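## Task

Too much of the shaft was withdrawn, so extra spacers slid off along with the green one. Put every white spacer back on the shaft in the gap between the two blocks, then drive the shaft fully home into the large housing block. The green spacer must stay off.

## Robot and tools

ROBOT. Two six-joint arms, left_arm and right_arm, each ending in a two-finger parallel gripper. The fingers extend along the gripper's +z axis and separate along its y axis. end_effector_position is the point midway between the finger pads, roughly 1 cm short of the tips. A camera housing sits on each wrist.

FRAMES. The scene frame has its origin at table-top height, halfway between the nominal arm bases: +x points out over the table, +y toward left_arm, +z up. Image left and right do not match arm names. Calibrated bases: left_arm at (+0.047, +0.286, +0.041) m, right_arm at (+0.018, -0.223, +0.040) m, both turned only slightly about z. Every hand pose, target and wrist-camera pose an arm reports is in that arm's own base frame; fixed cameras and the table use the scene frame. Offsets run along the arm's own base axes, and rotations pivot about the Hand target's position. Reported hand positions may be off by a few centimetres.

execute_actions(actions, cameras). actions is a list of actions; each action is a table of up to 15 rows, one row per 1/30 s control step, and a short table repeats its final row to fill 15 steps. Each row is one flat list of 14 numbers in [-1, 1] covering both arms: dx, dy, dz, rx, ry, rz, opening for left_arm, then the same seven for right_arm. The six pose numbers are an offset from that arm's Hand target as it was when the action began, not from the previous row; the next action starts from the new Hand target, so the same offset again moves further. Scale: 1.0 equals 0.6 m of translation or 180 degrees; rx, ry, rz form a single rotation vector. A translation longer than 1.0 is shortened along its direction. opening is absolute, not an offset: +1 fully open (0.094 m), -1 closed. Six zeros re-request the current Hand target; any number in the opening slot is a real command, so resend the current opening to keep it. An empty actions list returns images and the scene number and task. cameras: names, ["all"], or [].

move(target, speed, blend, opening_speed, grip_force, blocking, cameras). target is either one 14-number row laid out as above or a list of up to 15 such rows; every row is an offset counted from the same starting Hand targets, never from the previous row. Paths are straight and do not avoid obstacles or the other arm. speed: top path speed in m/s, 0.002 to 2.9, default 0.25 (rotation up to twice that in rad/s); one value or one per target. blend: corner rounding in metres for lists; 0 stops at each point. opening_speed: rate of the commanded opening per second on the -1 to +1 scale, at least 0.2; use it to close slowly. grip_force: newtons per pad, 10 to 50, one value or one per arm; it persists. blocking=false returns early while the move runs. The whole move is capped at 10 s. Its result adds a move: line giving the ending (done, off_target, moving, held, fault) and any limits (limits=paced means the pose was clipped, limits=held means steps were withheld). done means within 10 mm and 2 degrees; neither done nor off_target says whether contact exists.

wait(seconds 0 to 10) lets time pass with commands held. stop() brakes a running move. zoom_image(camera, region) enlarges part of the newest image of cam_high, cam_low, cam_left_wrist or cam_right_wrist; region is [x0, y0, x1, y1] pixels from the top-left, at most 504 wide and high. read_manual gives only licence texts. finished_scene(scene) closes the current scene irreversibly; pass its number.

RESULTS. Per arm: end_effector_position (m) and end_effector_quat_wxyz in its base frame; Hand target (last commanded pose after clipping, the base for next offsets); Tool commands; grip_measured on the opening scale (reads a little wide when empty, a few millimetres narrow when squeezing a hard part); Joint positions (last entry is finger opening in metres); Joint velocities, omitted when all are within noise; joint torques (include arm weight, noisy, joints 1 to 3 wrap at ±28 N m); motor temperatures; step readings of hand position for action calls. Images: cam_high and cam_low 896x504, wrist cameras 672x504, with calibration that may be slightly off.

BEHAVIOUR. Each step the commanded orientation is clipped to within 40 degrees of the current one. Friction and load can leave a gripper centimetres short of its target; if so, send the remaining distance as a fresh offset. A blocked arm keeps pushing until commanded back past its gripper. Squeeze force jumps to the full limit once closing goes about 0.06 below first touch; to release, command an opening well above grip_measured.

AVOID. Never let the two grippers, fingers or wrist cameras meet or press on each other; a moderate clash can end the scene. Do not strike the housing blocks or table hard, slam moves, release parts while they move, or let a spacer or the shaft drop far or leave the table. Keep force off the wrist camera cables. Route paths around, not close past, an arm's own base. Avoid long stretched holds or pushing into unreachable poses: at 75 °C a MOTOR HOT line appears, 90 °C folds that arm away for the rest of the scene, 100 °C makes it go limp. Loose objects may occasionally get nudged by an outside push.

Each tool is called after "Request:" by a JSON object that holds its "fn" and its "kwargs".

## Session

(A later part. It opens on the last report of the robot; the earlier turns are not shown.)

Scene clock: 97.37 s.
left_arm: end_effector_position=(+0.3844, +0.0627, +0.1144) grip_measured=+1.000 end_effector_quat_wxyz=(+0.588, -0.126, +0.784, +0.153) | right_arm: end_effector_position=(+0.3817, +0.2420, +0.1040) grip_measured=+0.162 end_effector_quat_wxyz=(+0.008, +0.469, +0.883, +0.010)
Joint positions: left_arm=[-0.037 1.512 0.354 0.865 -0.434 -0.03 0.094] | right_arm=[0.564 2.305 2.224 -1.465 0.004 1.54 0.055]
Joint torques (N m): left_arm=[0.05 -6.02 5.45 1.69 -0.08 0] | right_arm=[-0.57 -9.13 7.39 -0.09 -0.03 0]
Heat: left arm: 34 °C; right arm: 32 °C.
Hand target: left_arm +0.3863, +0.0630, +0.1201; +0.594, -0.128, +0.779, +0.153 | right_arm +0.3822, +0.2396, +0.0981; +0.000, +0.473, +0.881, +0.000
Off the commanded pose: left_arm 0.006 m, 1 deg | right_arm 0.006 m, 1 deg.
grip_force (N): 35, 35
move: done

Request:
{"fn": "move", "kwargs": {"target": [[0,0,0,0,0,0,1,0.003,-0.008,0.0,0,0,0,0.05]], "speed": 0.05}}

Scene clock: 98.27 s.
left_arm: end_effector_position=(+0.3844, +0.0627, +0.1144) grip_measured=+1.000 end_effector_quat_wxyz=(+0.588, -0.126, +0.784, +0.153) | right_arm: end_effector_position=(+0.3844, +0.2376, +0.1040) grip_measured=+0.162 end_effector_quat_wxyz=(+0.008, +0.474, +0.881, +0.010)
Joint positions: left_arm=[-0.037 1.512 0.354 0.865 -0.434 -0.03 0.094] | right_arm=[0.553 2.305 2.224 -1.465 0.004 1.54 0.055]
Joint torques (N m): left_arm=[0.02 -5.83 5.56 1.65 -0.1 -0.01] | right_arm=[-0.59 -9.52 6.6 -0.05 -0.04 -0.11]
Heat: left arm: 34 °C; right arm: 32 °C.
Hand target: left_arm +0.3863, +0.0630, +0.1201; +0.594, -0.128, +0.779, +0.153 | right_arm +0.3840, +0.2348, +0.0981; +0.000, +0.473, +0.881, +0.000
Off the commanded pose: left_arm 0.006 m, 1 deg | right_arm 0.006 m, 1 deg.
grip_force (N): 35, 35
move: done

Request:
{"fn": "move", "kwargs": {"target": [[0,0,0,0,0,0,1,0,0,-0.03,0,0,0,0.05]], "speed": 0.04, "cameras": ["cam_right_wrist","cam_low"]}}

Request:
{"fn": "zoom_image", "kwargs": {"camera": "cam_right_wrist", "region": [210, 100, 450, 340]}}

Request:
{"fn": "zoom_image", "kwargs": {"camera": "cam_low", "region": [360, 200, 430, 280]}}

Scene clock: 100.00 s.
left_arm: end_effector_position=(+0.3844, +0.0627, +0.1144) grip_measured=+1.000 end_effector_quat_wxyz=(+0.588, -0.126, +0.784, +0.153) | right_arm: end_effector_position=(+0.3844, +0.2372, +0.0869) grip_measured=+0.162 end_effector_quat_wxyz=(+0.005, +0.474, +0.880, +0.006)
Joint positions: left_arm=[-0.037 1.512 0.354 0.865 -0.434 -0.03 0.094] | right_arm=[0.552 2.305 2.156 -1.406 0.004 1.54 0.055]
Joint torques (N m): left_arm=[0.03 -5.85 5.52 1.66 -0.11 0.01] | right_arm=[-0.44 -10.3 4.86 0.14 -0.03 -0.11]
Heat: left arm: 34 °C; right arm: 32 °C.
Hand target: left_arm +0.3863, +0.0630, +0.1201; +0.594, -0.128, +0.779, +0.153 | right_arm +0.3840, +0.2350, +0.0801; +0.000, +0.473, +0.881, +0.000
Off the commanded pose: left_arm 0.006 m, 1 deg | right_arm 0.007 m, 1 deg.
grip_force (N): 35, 35
move: done
camera_calibration:
cam_right_wrist: T_world_to_cam=[[-0.771624, -0.636003, -0.00981059, 0.446842], [-0.482904, 0.5757, 0.659828, 0.00484306], [-0.414005, 0.513877, -0.751353, 0.209953], [0, 0, 0, 1]] pos_world=[0.434054, 0.173515, 0.158937]
Images, in order (width x height): cam_low 896x504, cam_right_wrist 672x504.

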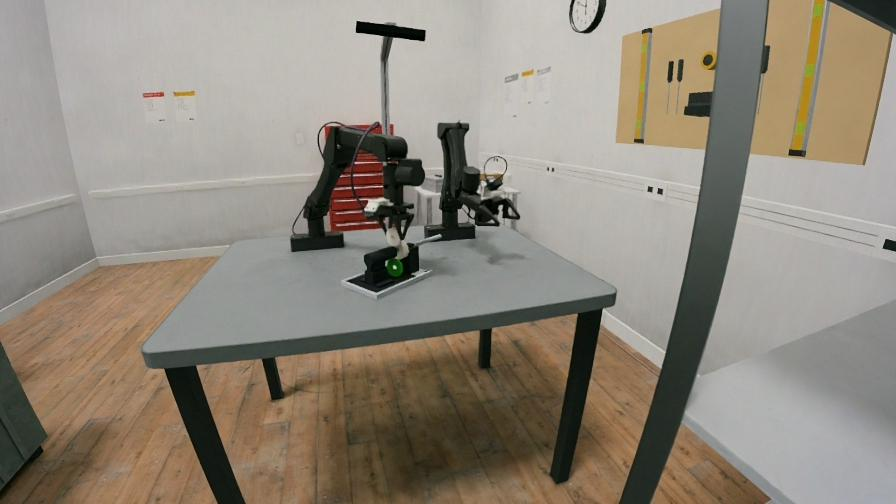

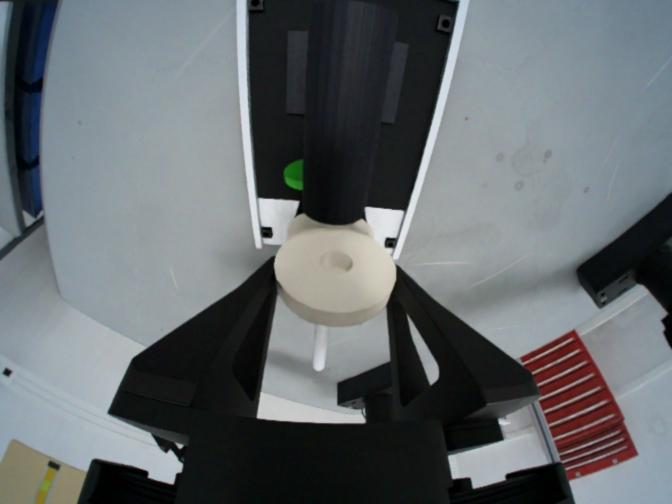

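Scaled by 2.100 from the camera's 672x504 image, which has a finer 960x720 frame.

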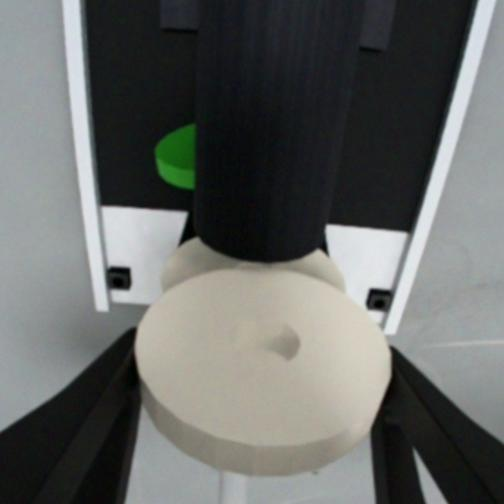

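Scaled by 6.300 from the camera's 896x504 image, which has a finer 1280x720 frame.

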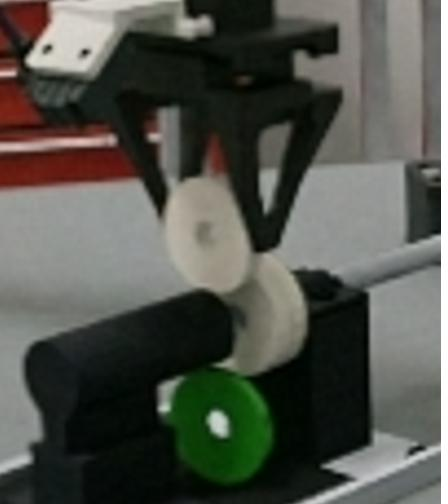

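Request:
{"fn": "zoom_image", "kwargs": {"camera": "cam_low", "region": [380, 225, 415, 260]}}

Request:
{"fn": "zoom_image", "kwargs": {"camera": "cam_right_wrist", "region": [270, 180, 400, 290]}}

Scaled by 14.400 from the camera's 896x504 image, which has a finer 1280x720 frame.

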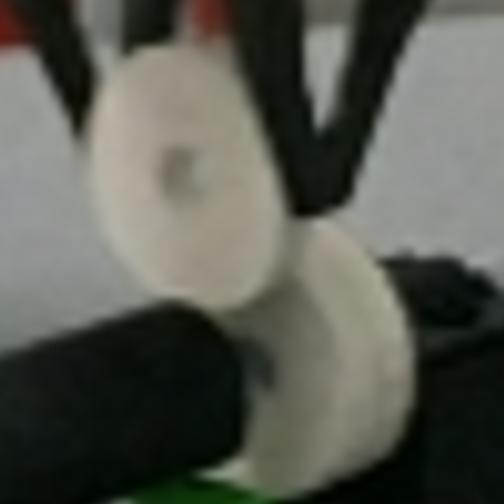

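Scaled by 3.877 from the camera's 672x504 image, which has a finer 960x720 frame.

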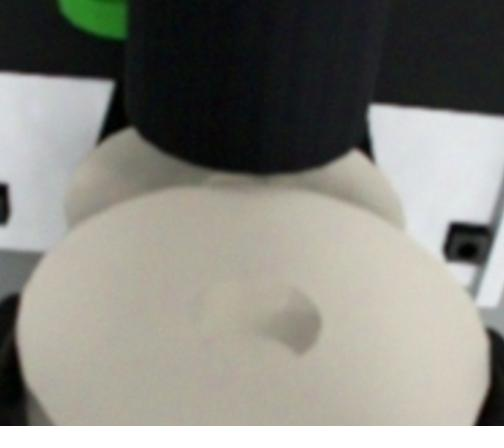

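Request:
{"fn": "move", "kwargs": {"target": [[0,0,0,0,0,0,1,-0.0037,0.0075,0.0,0,0,0,0.05]], "speed": 0.03, "cameras": ["cam_right_wrist","cam_low"]}}

Request:
{"fn": "zoom_image", "kwargs": {"camera": "cam_low", "region": [380, 225, 415, 260]}}

Request:
{"fn": "zoom_image", "kwargs": {"camera": "cam_right_wrist", "region": [270, 180, 400, 290]}}

Scene clock: 103.40 s.
left_arm: end_effector_position=(+0.3844, +0.0627, +0.1144) grip_measured=+1.000 end_effector_quat_wxyz=(+0.588, -0.126, +0.784, +0.153) | right_arm: end_effector_position=(+0.3845, +0.2373, +0.0869) grip_measured=+0.162 end_effector_quat_wxyz=(+0.005, +0.474, +0.880, +0.006)
Joint positions: left_arm=[-0.037 1.512 0.354 0.865 -0.434 -0.03 0.094] | right_arm=[0.552 2.305 2.156 -1.406 0.004 1.54 0.055]
Joint torques (N m): left_arm=[-0.06 -5.83 5.74 1.65 -0.12 -0.03] | right_arm=[0.64 -10.13 5.22 0.11 -0.04 0]
Heat: left arm: 34 °C; right arm: 32 °C.
Hand target: left_arm +0.3863, +0.0630, +0.1201; +0.594, -0.128, +0.779, +0.153 | right_arm +0.3818, +0.2394, +0.0801; +0.000, +0.473, +0.881, +0.000
Off the commanded pose: left_arm 0.006 m, 1 deg | right_arm 0.008 m, 1 deg.
grip_force (N): 35, 35
move: done
camera_calibration:
cam_right_wrist: T_world_to_cam=[[-0.771599, -0.636028, -0.0102055, 0.44704], [-0.483145, 0.575542, 0.659789, 0.00497199], [-0.413771, 0.514023, -0.751381, 0.209821], [0, 0, 0, 1]] pos_world=[0.434155, 0.173615, 0.158937]
Images, in order (width x height): cam_low 896x504, cam_right_wrist 672x504.

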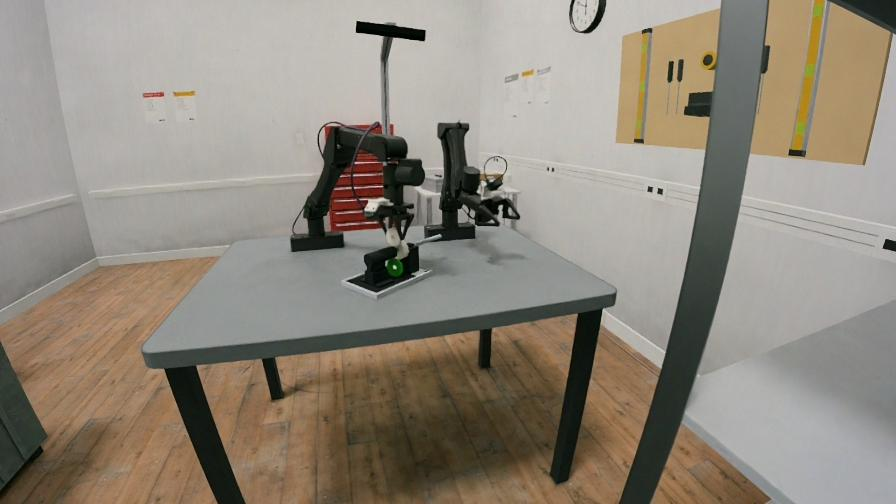

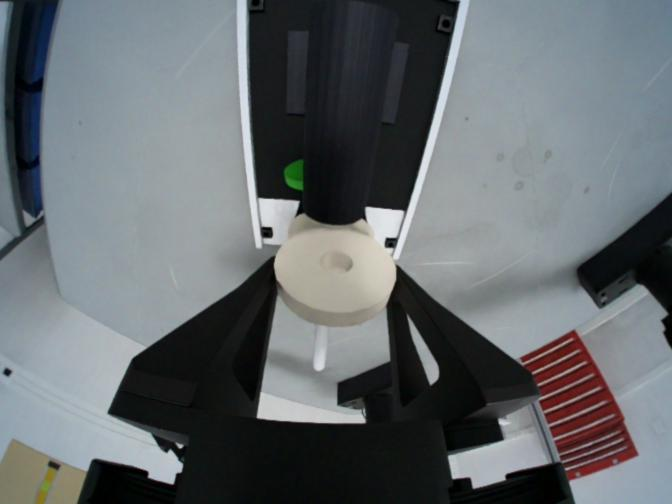

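Scaled by 14.400 from the camera's 896x504 image, which has a finer 1280x720 frame.

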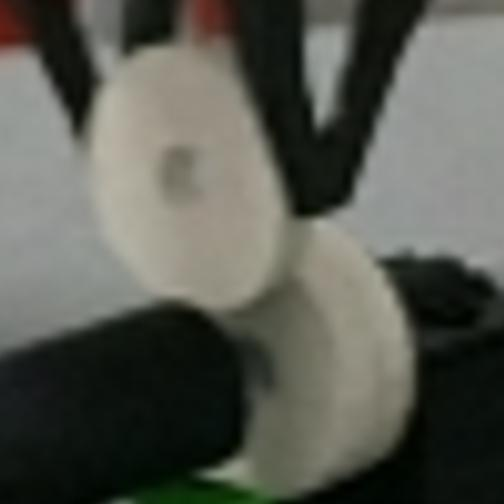

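Scaled by 3.877 from the camera's 672x504 image, which has a finer 960x720 frame.

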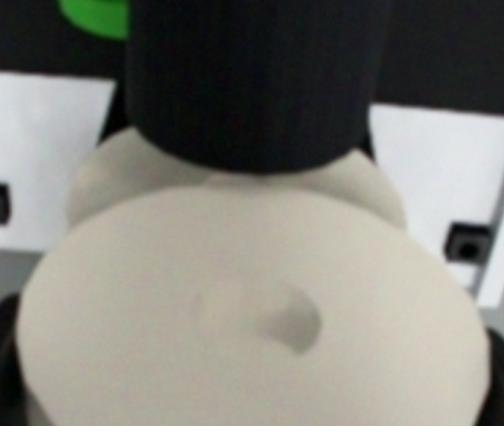

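Request:
{"fn": "move", "kwargs": {"target": [[0,0,0,0,0,0,1,-0.002,0.005,0.0,0,0,0,0.05]], "speed": 0.03}}

Scene clock: 104.40 s.
left_arm: end_effector_position=(+0.3844, +0.0627, +0.1144) grip_measured=+1.000 end_effector_quat_wxyz=(+0.588, -0.126, +0.784, +0.153) | right_arm: end_effector_position=(+0.3829, +0.2399, +0.0869) grip_measured=+0.162 end_effector_quat_wxyz=(+0.005, +0.471, +0.882, +0.006)
Joint positions: left_arm=[-0.037 1.512 0.354 0.865 -0.434 -0.03 0.094] | right_arm=[0.559 2.305 2.156 -1.406 0.004 1.54 0.055]
Joint torques (N m): left_arm=[-0.02 -6.02 5.56 1.69 -0.08 -0.04] | right_arm=[0.65 -9.92 5.64 0.08 -0.03 0.06]
Heat: left arm: 34 °C; right arm: 32 °C.
Hand target: left_arm +0.3863, +0.0630, +0.1201; +0.594, -0.128, +0.779, +0.153 | right_arm +0.3806, +0.2424, +0.0801; +0.000, +0.473, +0.881, +0.000
Off the commanded pose: left_arm 0.006 m, 1 deg | right_arm 0.008 m, 1 deg.
grip_force (N): 35, 35
move: done

Request:
{"fn": "move", "kwargs": {"target": [[0,0,0,0,0,0,1,0,0,-0.02,0,0,0,0.05]], "speed": 0.03, "cameras": ["cam_right_wrist","cam_low"]}}

Request:
{"fn": "zoom_image", "kwargs": {"camera": "cam_low", "region": [380, 225, 415, 260]}}

Request:
{"fn": "zoom_image", "kwargs": {"camera": "cam_right_wrist", "region": [270, 180, 400, 290]}}

Scene clock: 105.77 s.
left_arm: end_effector_position=(+0.3844, +0.0627, +0.1144) grip_measured=+1.000 end_effector_quat_wxyz=(+0.588, -0.126, +0.784, +0.153) | right_arm: end_effector_position=(+0.3841, +0.2407, +0.0761) grip_measured=+0.162 end_effector_quat_wxyz=(+0.006, +0.471, +0.882, +0.007)
Joint positions: left_arm=[-0.037 1.512 0.354 0.865 -0.434 -0.03 0.094] | right_arm=[0.559 2.305 2.113 -1.36 0.004 1.54 0.055]
Joint torques (N m): left_arm=[0.03 -5.86 5.75 1.68 -0.07 -0.02] | right_arm=[0.64 -10.15 4.86 0.1 -0.03 0.07]
Heat: left arm: 34 °C; right arm: 32 °C.
Hand target: left_arm +0.3863, +0.0630, +0.1201; +0.594, -0.128, +0.779, +0.153 | right_arm +0.3806, +0.2424, +0.0681; +0.000, +0.473, +0.881, +0.000
Off the commanded pose: left_arm 0.006 m, 1 deg | right_arm 0.009 m, 1 deg.
grip_force (N): 35, 35
move: done
camera_calibration:
cam_right_wrist: T_world_to_cam=[[-0.767209, -0.641268, -0.012825, 0.448469], [-0.48854, 0.571297, 0.659506, 0.0129949], [-0.415594, 0.512245, -0.75159, 0.200983], [0, 0, 0, 1]] pos_world=[0.433945, 0.177212, 0.148238]
Images, in order (width x height): cam_low 896x504, cam_right_wrist 672x504.

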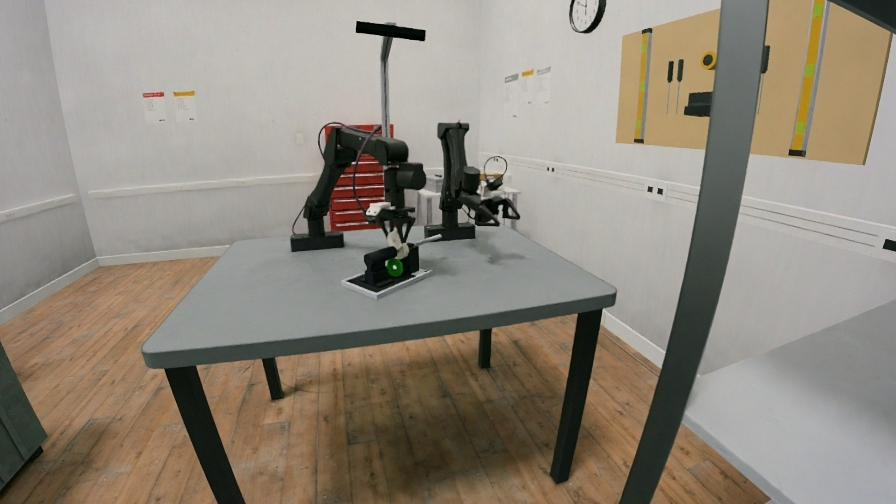

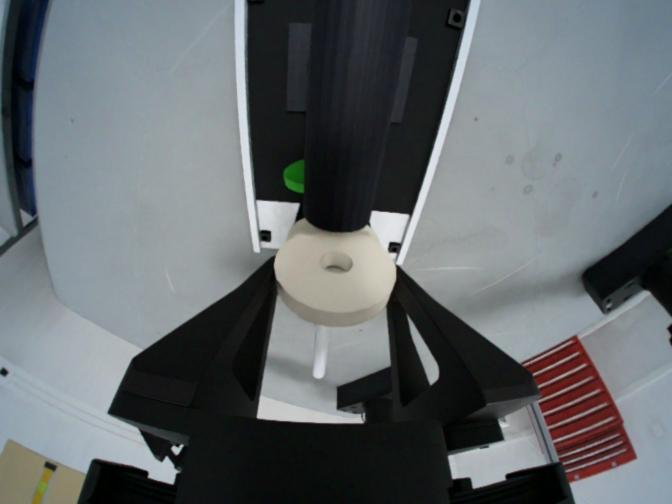

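Scaled by 14.400 from the camera's 896x504 image, which has a finer 1280x720 frame.

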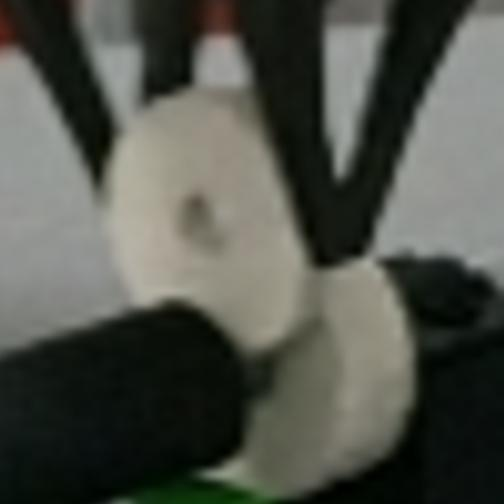

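Scaled by 3.877 from the camera's 672x504 image, which has a finer 960x720 frame.

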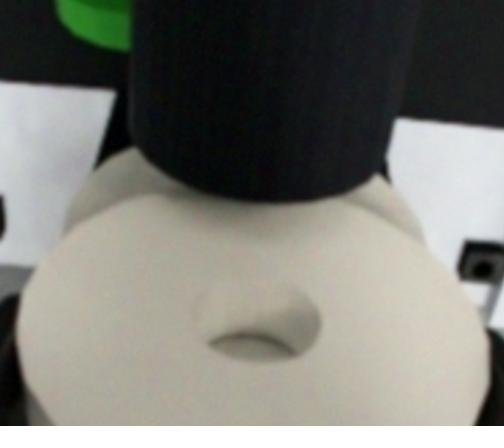

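Request:
{"fn": "move", "kwargs": {"target": [[0,0,0,0,0,0,1,0,0,-0.028,0,0,0,0.05]], "speed": 0.03, "cameras": ["cam_right_wrist","cam_low"]}}

Request:
{"fn": "zoom_image", "kwargs": {"camera": "cam_low", "region": [380, 225, 415, 260]}}

Request:
{"fn": "zoom_image", "kwargs": {"camera": "cam_right_wrist", "region": [270, 180, 400, 290]}}

Scene clock: 107.57 s.
left_arm: end_effector_position=(+0.3844, +0.0627, +0.1144) grip_measured=+1.000 end_effector_quat_wxyz=(+0.588, -0.126, +0.784, +0.153) | right_arm: end_effector_position=(+0.3845, +0.2409, +0.0597) grip_measured=+0.162 end_effector_quat_wxyz=(+0.006, +0.471, +0.882, +0.007)
Joint positions: left_arm=[-0.037 1.512 0.354 0.865 -0.434 -0.03 0.094] | right_arm=[0.559 2.305 2.048 -1.294 0.004 1.54 0.055]
Joint torques (N m): left_arm=[-0.09 -5.93 5.61 1.65 -0.11 -0.02] | right_arm=[0.66 -10.14 4.85 0.15 -0.03 0.06]
Heat: left arm: 34 °C; right arm: 32 °C.
Hand target: left_arm +0.3863, +0.0630, +0.1201; +0.594, -0.128, +0.779, +0.153 | right_arm +0.3806, +0.2424, +0.0513; +0.000, +0.473, +0.881, +0.000
Off the commanded pose: left_arm 0.006 m, 1 deg | right_arm 0.009 m, 1 deg.
grip_force (N): 35, 35
move: done
camera_calibration:
cam_right_wrist: T_world_to_cam=[[-0.767193, -0.641272, -0.0135864, 0.44879], [-0.488992, 0.571041, 0.659392, 0.0241488], [-0.415092, 0.512525, -0.751676, 0.188465], [0, 0, 0, 1]] pos_world=[0.434347, 0.177413, 0.131838]
Images, in order (width x height): cam_low 896x504, cam_right_wrist 672x504.

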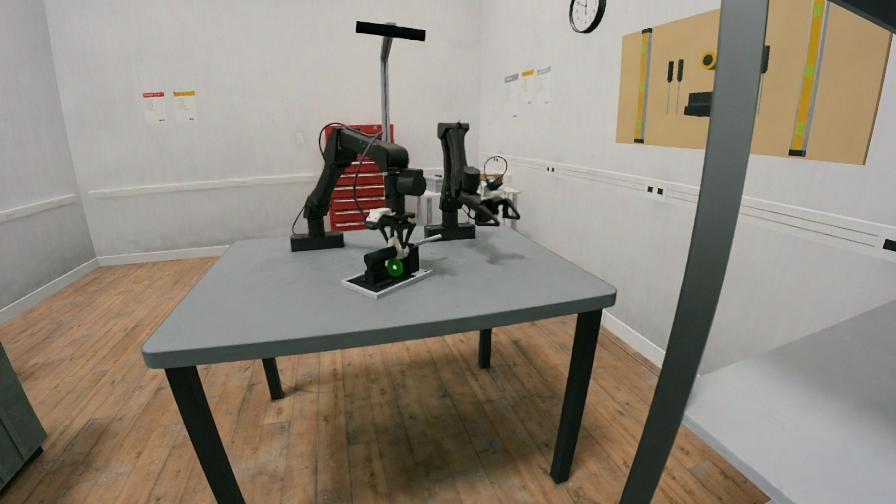

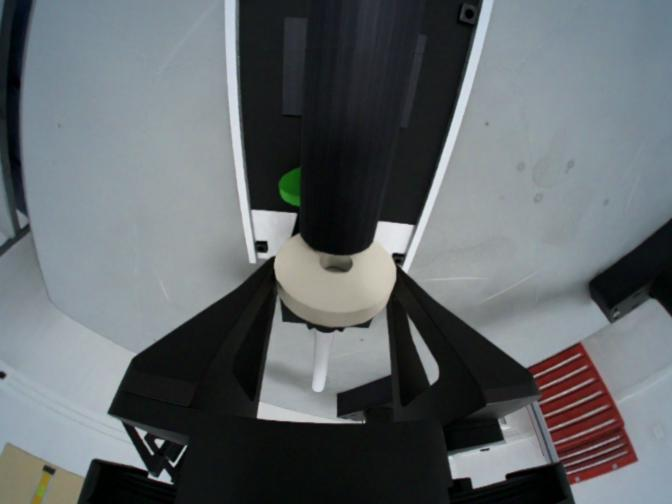

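Scaled by 14.400 from the camera's 896x504 image, which has a finer 1280x720 frame.

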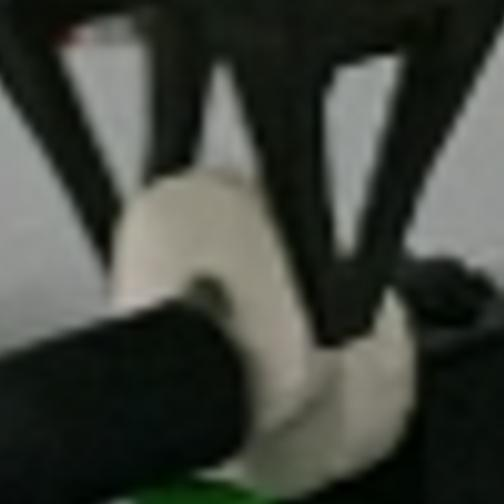

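Scaled by 3.877 from the camera's 672x504 image, which has a finer 960x720 frame.

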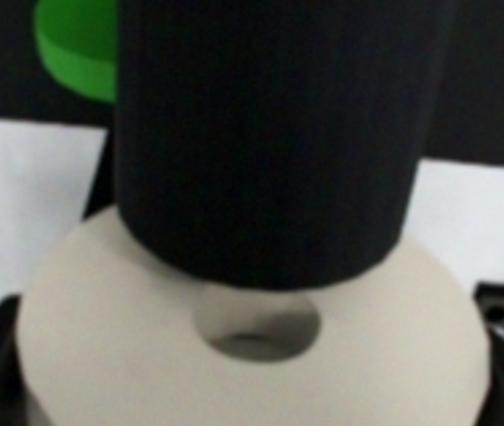

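Request:
{"fn": "move", "kwargs": {"target": [[0,0,0,0,0,0,1,-0.0014,-0.001,-0.027,0,0,0,0.05]], "speed": 0.03, "cameras": ["cam_right_wrist","cam_low"]}}

Request:
{"fn": "zoom_image", "kwargs": {"camera": "cam_low", "region": [380, 225, 415, 260]}}

Request:
{"fn": "zoom_image", "kwargs": {"camera": "cam_right_wrist", "region": [250, 200, 420, 340]}}

Scene clock: 109.30 s.
left_arm: end_effector_position=(+0.3844, +0.0627, +0.1144) grip_measured=+1.000 end_effector_quat_wxyz=(+0.588, -0.126, +0.784, +0.153) | right_arm: end_effector_position=(+0.3846, +0.2410, +0.0478) grip_measured=+0.162 end_effector_quat_wxyz=(+0.007, +0.471, +0.882, +0.008)
Joint positions: left_arm=[-0.037 1.512 0.354 0.865 -0.434 -0.03 0.094] | right_arm=[0.559 2.305 2.001 -1.244 0.004 1.54 0.055]
Joint torques (N m): left_arm=[-0.06 -5.98 5.53 1.67 -0.1 -0.02] | right_arm=[0.62 -10.07 3.63 0.27 -0.03 0.06]
Heat: left arm: 34 °C; right arm: 32 °C.
Hand target: left_arm +0.3863, +0.0630, +0.1201; +0.594, -0.128, +0.779, +0.153 | right_arm +0.3798, +0.2418, +0.0351; +0.000, +0.473, +0.881, +0.000
Off the commanded pose: left_arm 0.006 m, 1 deg | right_arm 0.014 m, 1 deg.
grip_force (N): 35, 35
move: off_target (right_arm)
camera_calibration:
cam_right_wrist: T_world_to_cam=[[-0.767178, -0.64123, -0.0161873, 0.448934], [-0.49044, 0.570132, 0.659104, 0.0328203], [-0.413408, 0.513589, -0.751877, 0.178626], [0, 0, 0, 1]] pos_world=[0.434354, 0.177418, 0.11994]
Images, in order (width x height): cam_low 896x504, cam_right_wrist 672x504.

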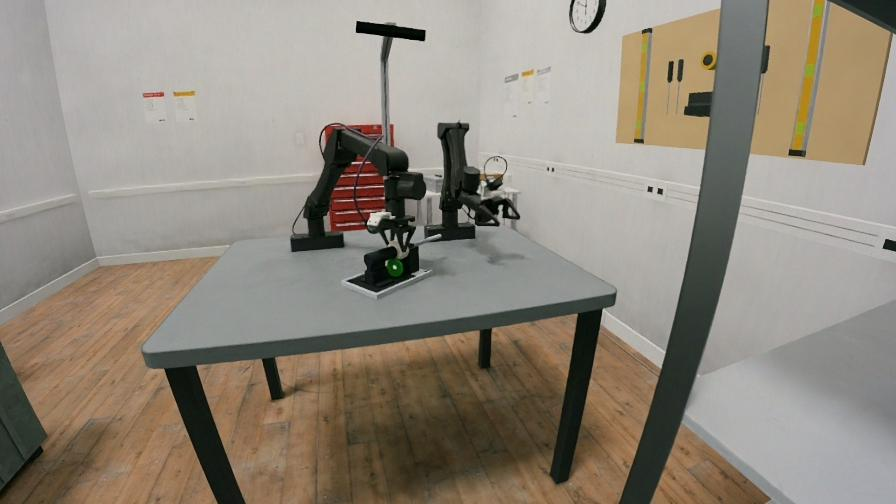

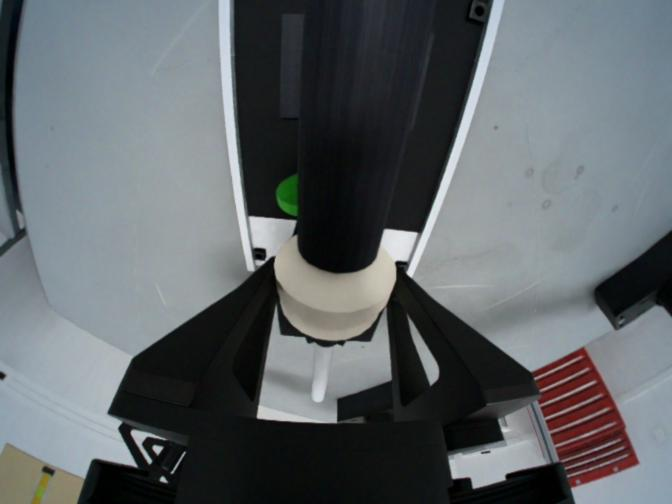

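Scaled by 14.400 from the camera's 896x504 image, which has a finer 1280x720 frame.

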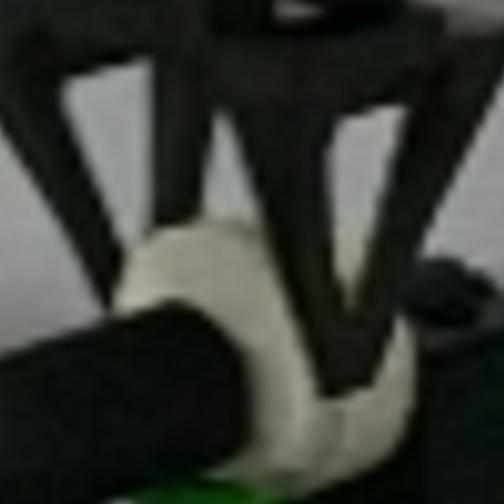

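Scaled by 2.965 from the camera's 672x504 image, which has a finer 960x720 frame.

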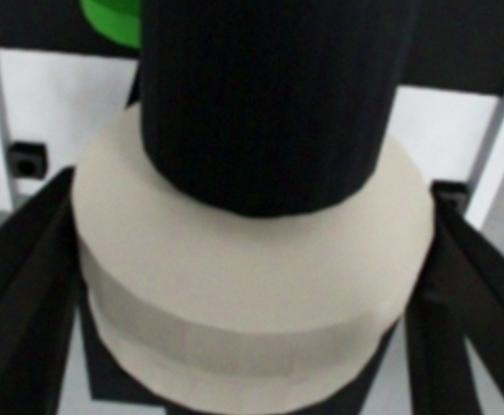

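Request:
{"fn": "move", "kwargs": {"target": [[0,0,0,0,0,0,1,0,0,-0.009,0,0,0,0.05]], "speed": 0.03, "cameras": ["cam_right_wrist","cam_low"]}}

Request:
{"fn": "zoom_image", "kwargs": {"camera": "cam_low", "region": [380, 225, 415, 260]}}

Request:
{"fn": "zoom_image", "kwargs": {"camera": "cam_right_wrist", "region": [250, 200, 420, 340]}}

Scene clock: 112.07 s.
left_arm: end_effector_position=(+0.3844, +0.0627, +0.1144) grip_measured=+1.000 end_effector_quat_wxyz=(+0.588, -0.126, +0.784, +0.153) | right_arm: end_effector_position=(+0.3846, +0.2410, +0.0468) grip_measured=+0.162 end_effector_quat_wxyz=(+0.008, +0.471, +0.882, +0.010)
Joint positions: left_arm=[-0.037 1.512 0.354 0.865 -0.434 -0.03 0.094] | right_arm=[0.559 2.3 1.988 -1.233 0.004 1.54 0.055]
Joint torques (N m): left_arm=[0.01 -5.91 5.5 1.65 -0.06 0.02] | right_arm=[0.62 -9.58 3.17 0.34 -0.03 0.06]
Heat: left arm: 34 °C; right arm: 32 °C.
Hand target: left_arm +0.3863, +0.0630, +0.1201; +0.594, -0.128, +0.779, +0.153 | right_arm +0.3797, +0.2418, +0.0297; +0.000, +0.473, +0.881, +0.000
Off the commanded pose: left_arm 0.006 m, 1 deg | right_arm 0.018 m, 2 deg.
grip_force (N): 35, 35
move: off_target (right_arm)
camera_calibration:
cam_right_wrist: T_world_to_cam=[[-0.767109, -0.641195, -0.0203212, 0.449029], [-0.492779, 0.568674, 0.658619, 0.0347121], [-0.410747, 0.515247, -0.752202, 0.17652], [0, 0, 0, 1]] pos_world=[0.434064, 0.177224, 0.119041]
Images, in order (width x height): cam_low 896x504, cam_right_wrist 672x504.

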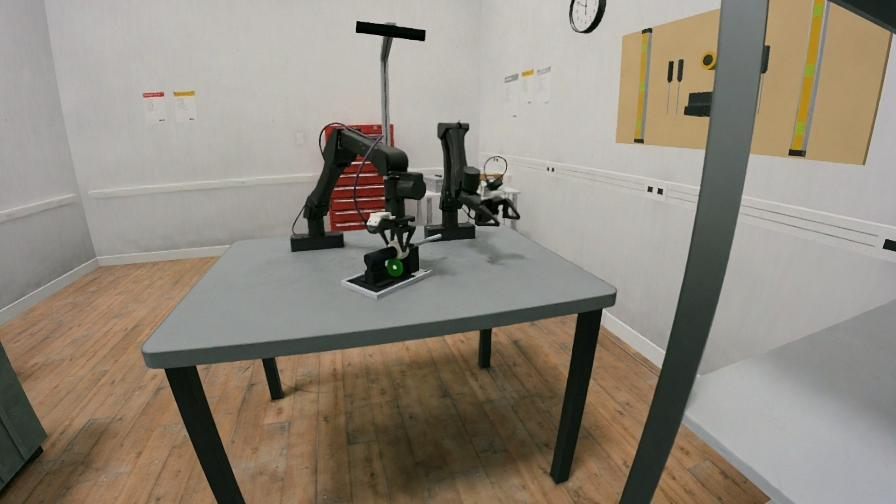

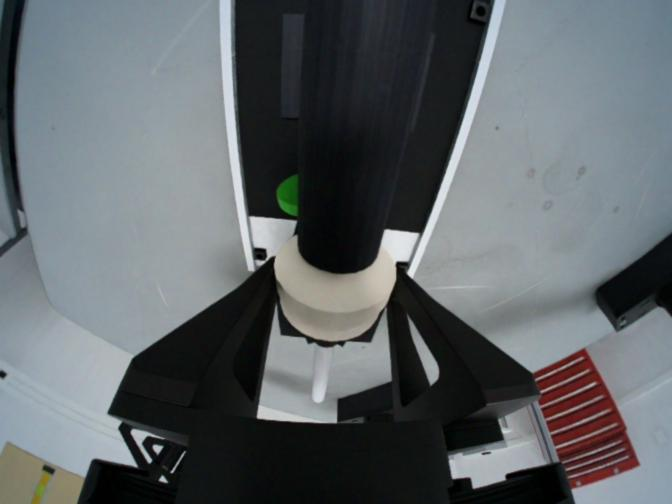

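Scaled by 14.400 from the camera's 896x504 image, which has a finer 1280x720 frame.

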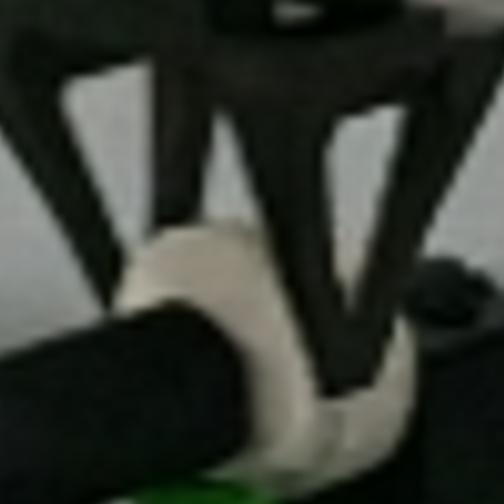

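Scaled by 2.965 from the camera's 672x504 image, which has a finer 960x720 frame.

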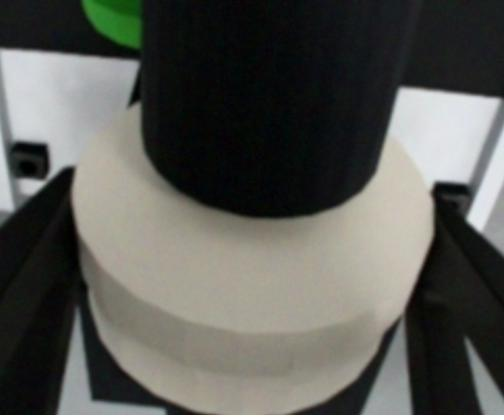

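Request:
{"fn": "zoom_image", "kwargs": {"camera": "cam_low", "region": [375, 235, 425, 285]}}

Scaled by 10.080 from the camera's 896x504 image, which has a finer 1280x720 frame.

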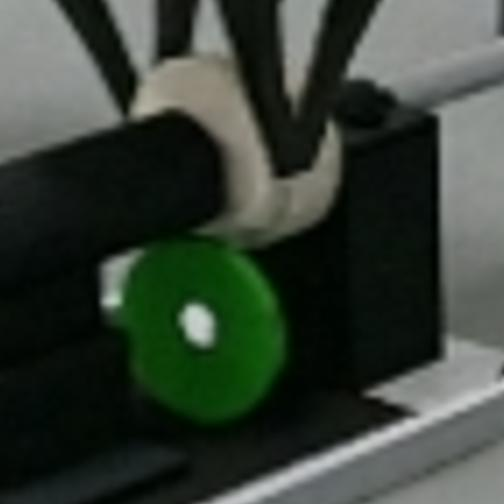

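Request:
{"fn": "move", "kwargs": {"target": [[0,0,0,0,0,0,1,0,0,0.003,0,0,0,0.05],[0,0,0,0,0,0,1,0,0,0.003,0,0,0,0.05]], "speed": 0.03, "grip_force": 12}}

Scene clock: 114.73 s.
left_arm: end_effector_position=(+0.3844, +0.0627, +0.1144) grip_measured=+1.000 end_effector_quat_wxyz=(+0.588, -0.126, +0.784, +0.153) | right_arm: end_effector_position=(+0.3846, +0.2410, +0.0456) grip_measured=+0.174 end_effector_quat_wxyz=(+0.008, +0.471, +0.882, +0.011)
Joint positions: left_arm=[-0.037 1.512 0.354 0.865 -0.434 -0.03 0.094] | right_arm=[0.559 2.3 1.983 -1.227 0.004 1.54 0.055]
Joint torques (N m): left_arm=[-0.03 -5.74 5.63 1.69 -0.1 -0.03] | right_arm=[0.64 -9.59 4.11 0.25 -0.03 0.06]
Heat: left arm: 34 °C; right arm: 32 °C.
Hand target: left_arm +0.3863, +0.0630, +0.1201; +0.594, -0.128, +0.779, +0.153 | right_arm +0.3798, +0.2418, +0.0316; +0.000, +0.473, +0.881, +0.000
Off the commanded pose: left_arm 0.006 m, 1 deg | right_arm 0.015 m, 2 deg.
grip_force (N): 12, 12
move: off_target (right_arm)

Request:
{"fn": "move", "kwargs": {"target": [[0,0,0,0,0,0,1,0,0,-0.006,0,0,0,0.05]], "speed": 0.03, "cameras": ["cam_right_wrist","cam_low"]}}

Request:
{"fn": "zoom_image", "kwargs": {"camera": "cam_low", "region": [375, 235, 425, 285]}}

Request:
{"fn": "zoom_image", "kwargs": {"camera": "cam_right_wrist", "region": [250, 200, 420, 340]}}

Scene clock: 115.83 s.
left_arm: end_effector_position=(+0.3844, +0.0627, +0.1144) grip_measured=+1.000 end_effector_quat_wxyz=(+0.588, -0.126, +0.784, +0.153) | right_arm: end_effector_position=(+0.3846, +0.2410, +0.0446) grip_measured=+0.175 end_effector_quat_wxyz=(+0.008, +0.471, +0.882, +0.011)
Joint positions: left_arm=[-0.037 1.512 0.354 0.865 -0.434 -0.03 0.094] | right_arm=[0.559 2.3 1.979 -1.223 0.004 1.54 0.055]
Joint torques (N m): left_arm=[0.05 -5.9 5.68 1.64 -0.1 -0.01] | right_arm=[0.61 -9.47 3.51 0.33 -0.03 0.06]
Heat: left arm: 34 °C; right arm: 32 °C.
Hand target: left_arm +0.3863, +0.0630, +0.1201; +0.594, -0.128, +0.779, +0.153 | right_arm +0.3798, +0.2418, +0.0280; +0.000, +0.473, +0.881, +0.000
Off the commanded pose: left_arm 0.006 m, 1 deg | right_arm 0.017 m, 2 deg.
grip_force (N): 12, 12
move: off_target (right_arm)
camera_calibration:
cam_right_wrist: T_world_to_cam=[[-0.767122, -0.641141, -0.0214991, 0.449045], [-0.493393, 0.568261, 0.658516, 0.0364638], [-0.409984, 0.515769, -0.75226, 0.174407], [0, 0, 0, 1]] pos_world=[0.433967, 0.177226, 0.116842]
Images, in order (width x height): cam_low 896x504, cam_right_wrist 672x504.

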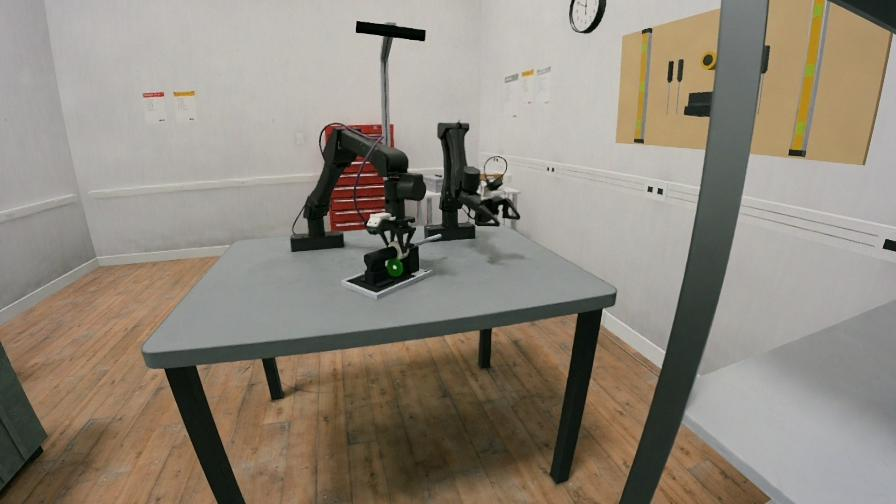

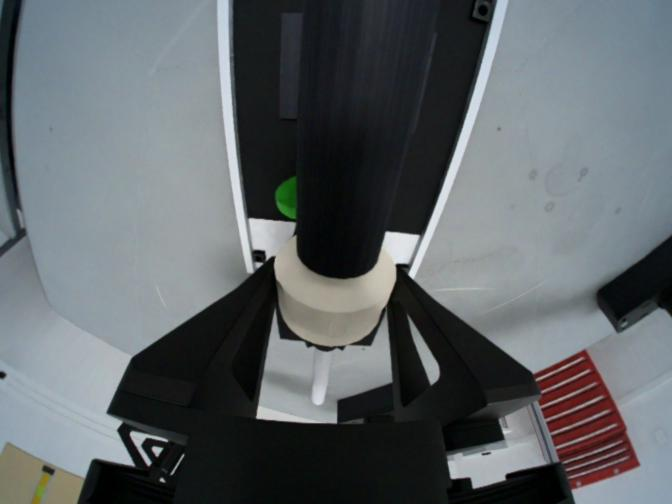

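Scaled by 10.080 from the camera's 896x504 image, which has a finer 1280x720 frame.

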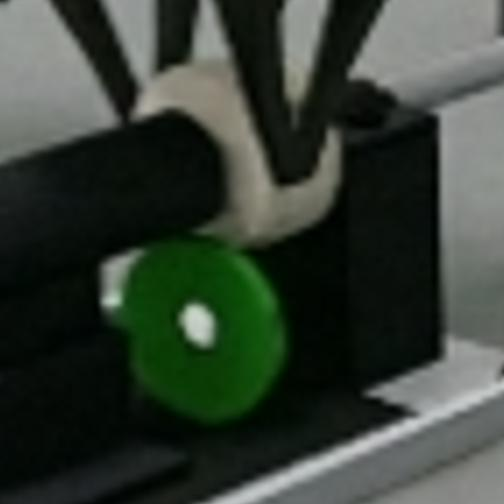

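Scaled by 2.965 from the camera's 672x504 image, which has a finer 960x720 frame.

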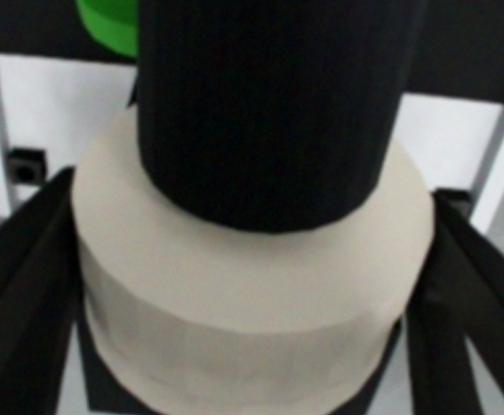

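Request:
{"fn": "move", "kwargs": {"target": [[-0.1,-0.1,0.1,0,0,0,0.2,0,0,0,0,0,0,0.05],[-0.231,-0.314,0.06,0.026,0.184,-0.4203,0.2,0,0,0,0,0,0,0.05]], "speed": 0.2, "blend": [0.03,0], "cameras": ["all"]}}

Scene clock: 123.13 s.
left_arm: end_effector_position=(+0.2464, -0.1213, +0.1462) grip_measured=+0.202 end_effector_quat_wxyz=(+0.331, +0.431, +0.821, -0.175) | right_arm: end_effector_position=(+0.3846, +0.2410, +0.0446) grip_measured=+0.175 end_effector_quat_wxyz=(+0.008, +0.471, +0.882, +0.011)
Joint positions: left_arm=[-0.109 1.044 0.76 -0.725 0.554 0.696 0.056] | right_arm=[0.559 2.3 1.979 -1.223 0.004 1.54 0.055]
Joint torques (N m): left_arm=[-0.36 -2.04 8.84 0.93 0.55 0.06] | right_arm=[0.61 -9.47 3.51 0.32 -0.03 0.06]
Motor temperatures (°C): left_arm=[23 28 28 34 24 26 25] | right_arm=[27 28 26 31 27 26 25]
Heat: left arm: 34 °C; right arm: 31 °C.
Hand target: left_arm +0.2477, -0.1254, +0.1560; +0.337, +0.438, +0.814, -0.181 | right_arm +0.3798, +0.2418, +0.0280; +0.000, +0.473, +0.881, +0.000
Off the commanded pose: left_arm 0.011 m, 2 deg | right_arm 0.017 m, 2 deg.
grip_force (N): 12, 12
move: off_target (left_arm, right_arm)
camera_calibration:
cam_left_wrist: T_world_to_cam=[[-0.785612, -0.612532, 0.087278, 0.105463], [-0.617837, 0.784178, -0.0578138, 0.269278], [-0.0330287, -0.0993427, -0.994505, 0.251015], [0, 0, 0, 1]] pos_world=[0.257514, -0.121626, 0.255999]
cam_right_wrist: T_world_to_cam=[[-0.767122, -0.641141, -0.0214991, 0.449045], [-0.493393, 0.568261, 0.658516, 0.0364638], [-0.409984, 0.515769, -0.75226, 0.174407], [0, 0, 0, 1]] pos_world=[0.433967, 0.177226, 0.116842]

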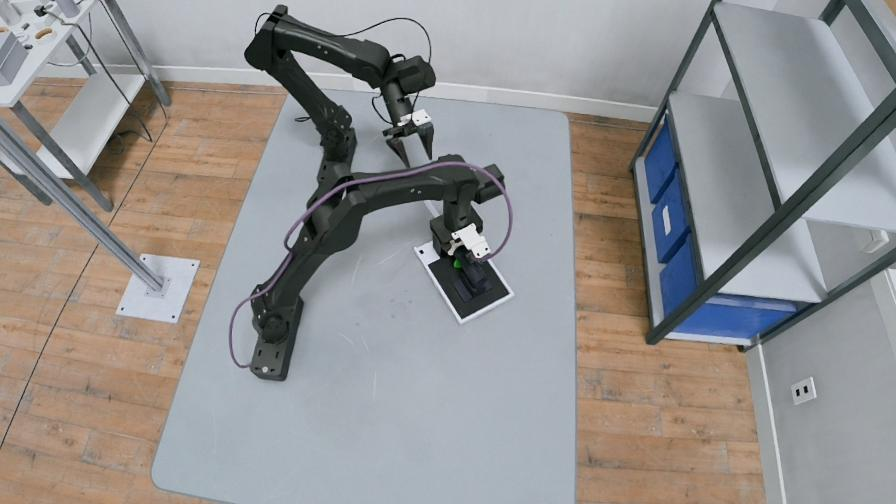

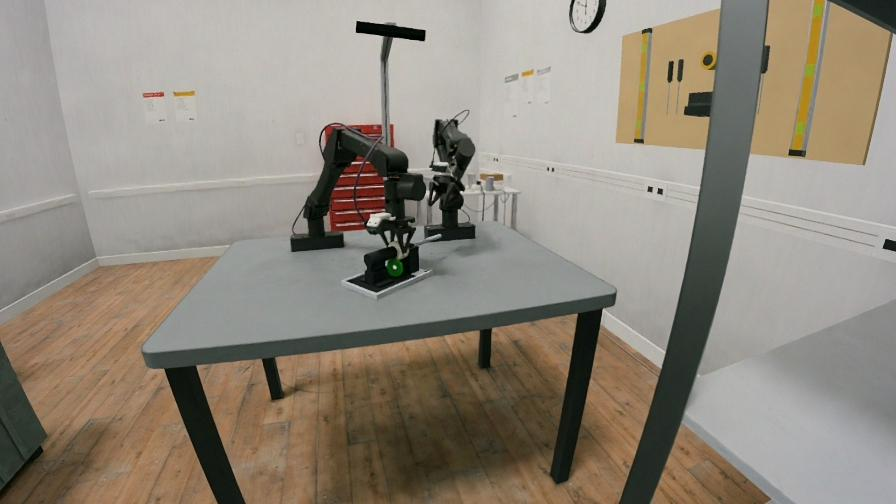

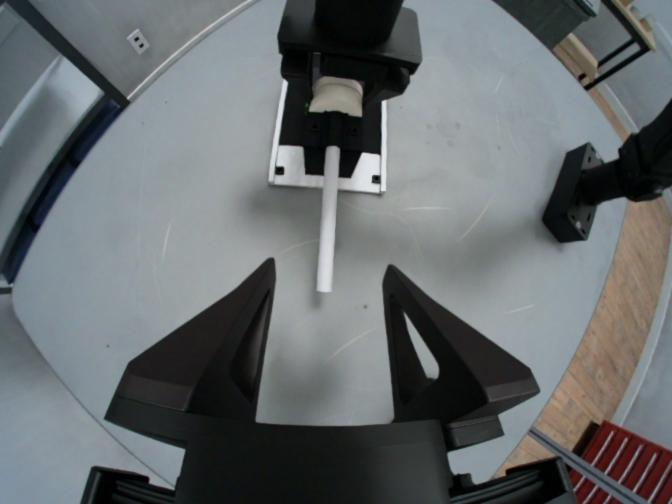

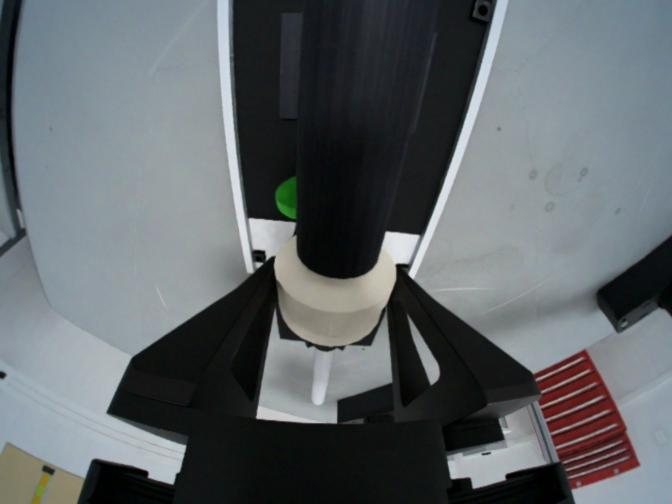

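Request:
{"fn": "move", "kwargs": {"target": [0.0095,-0.0075,-0.14,0,0,0,-0.2,0,0,0,0,0,0,0.05], "speed": 0.12, "cameras": ["cam_left_wrist"]}}

Request:
{"fn": "zoom_image", "kwargs": {"camera": "cam_left_wrist", "region": [220, 60, 460, 300]}}

Scene clock: 126.90 s.
left_arm: end_effector_position=(+0.2537, -0.1272, +0.0736) grip_measured=-0.198 end_effector_quat_wxyz=(+0.335, +0.437, +0.816, -0.177) | right_arm: end_effector_position=(+0.3846, +0.2410, +0.0446) grip_measured=+0.175 end_effector_quat_wxyz=(+0.008, +0.471, +0.882, +0.011)
Joint positions: left_arm=[-0.127 1.159 0.513 -0.349 0.555 0.688 0.038] | right_arm=[0.559 2.3 1.979 -1.223 0.004 1.54 0.055]
Joint torques (N m): left_arm=[-0.64 -2.65 5.59 1.3 0.42 -0.03] | right_arm=[0.61 -9.47 3.54 0.32 -0.03 0.06]
Heat: left arm: 34 °C; right arm: 31 °C.
Hand target: left_arm +0.2533, -0.1299, +0.0720; +0.337, +0.438, +0.814, -0.181 | right_arm +0.3798, +0.2418, +0.0280; +0.000, +0.473, +0.881, +0.000
Off the commanded pose: left_arm 0.003 m, 1 deg | right_arm 0.017 m, 2 deg.
grip_force (N): 12, 12
move: off_target (right_arm)
camera_calibration:
cam_left_wrist: T_world_to_cam=[[-0.79466, -0.601473, 0.0821332, 0.117959], [-0.606595, 0.792023, -0.0688661, 0.273114], [-0.0236303, -0.104547, -0.994239, 0.175376], [0, 0, 0, 1]] pos_world=[0.263551, -0.127028, 0.183485]
Images, in order (width x height): cam_left_wrist 672x504.

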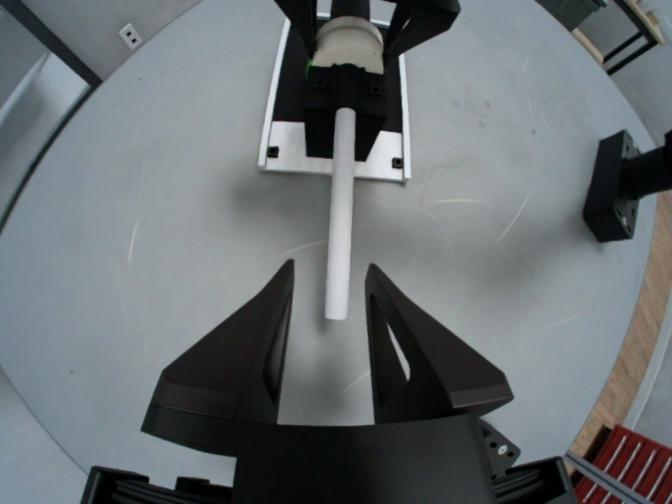

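Scaled by 2.100 from the camera's 672x504 image, which has a finer 960x720 frame.

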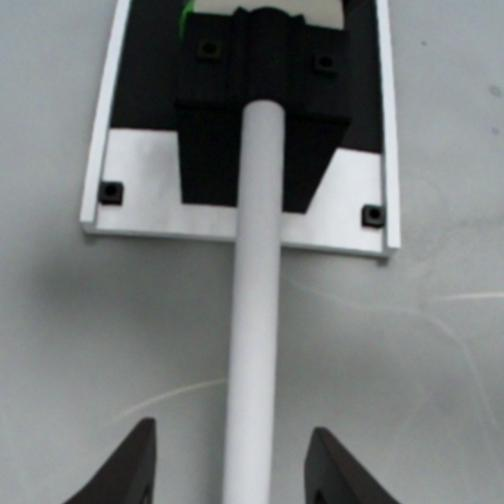

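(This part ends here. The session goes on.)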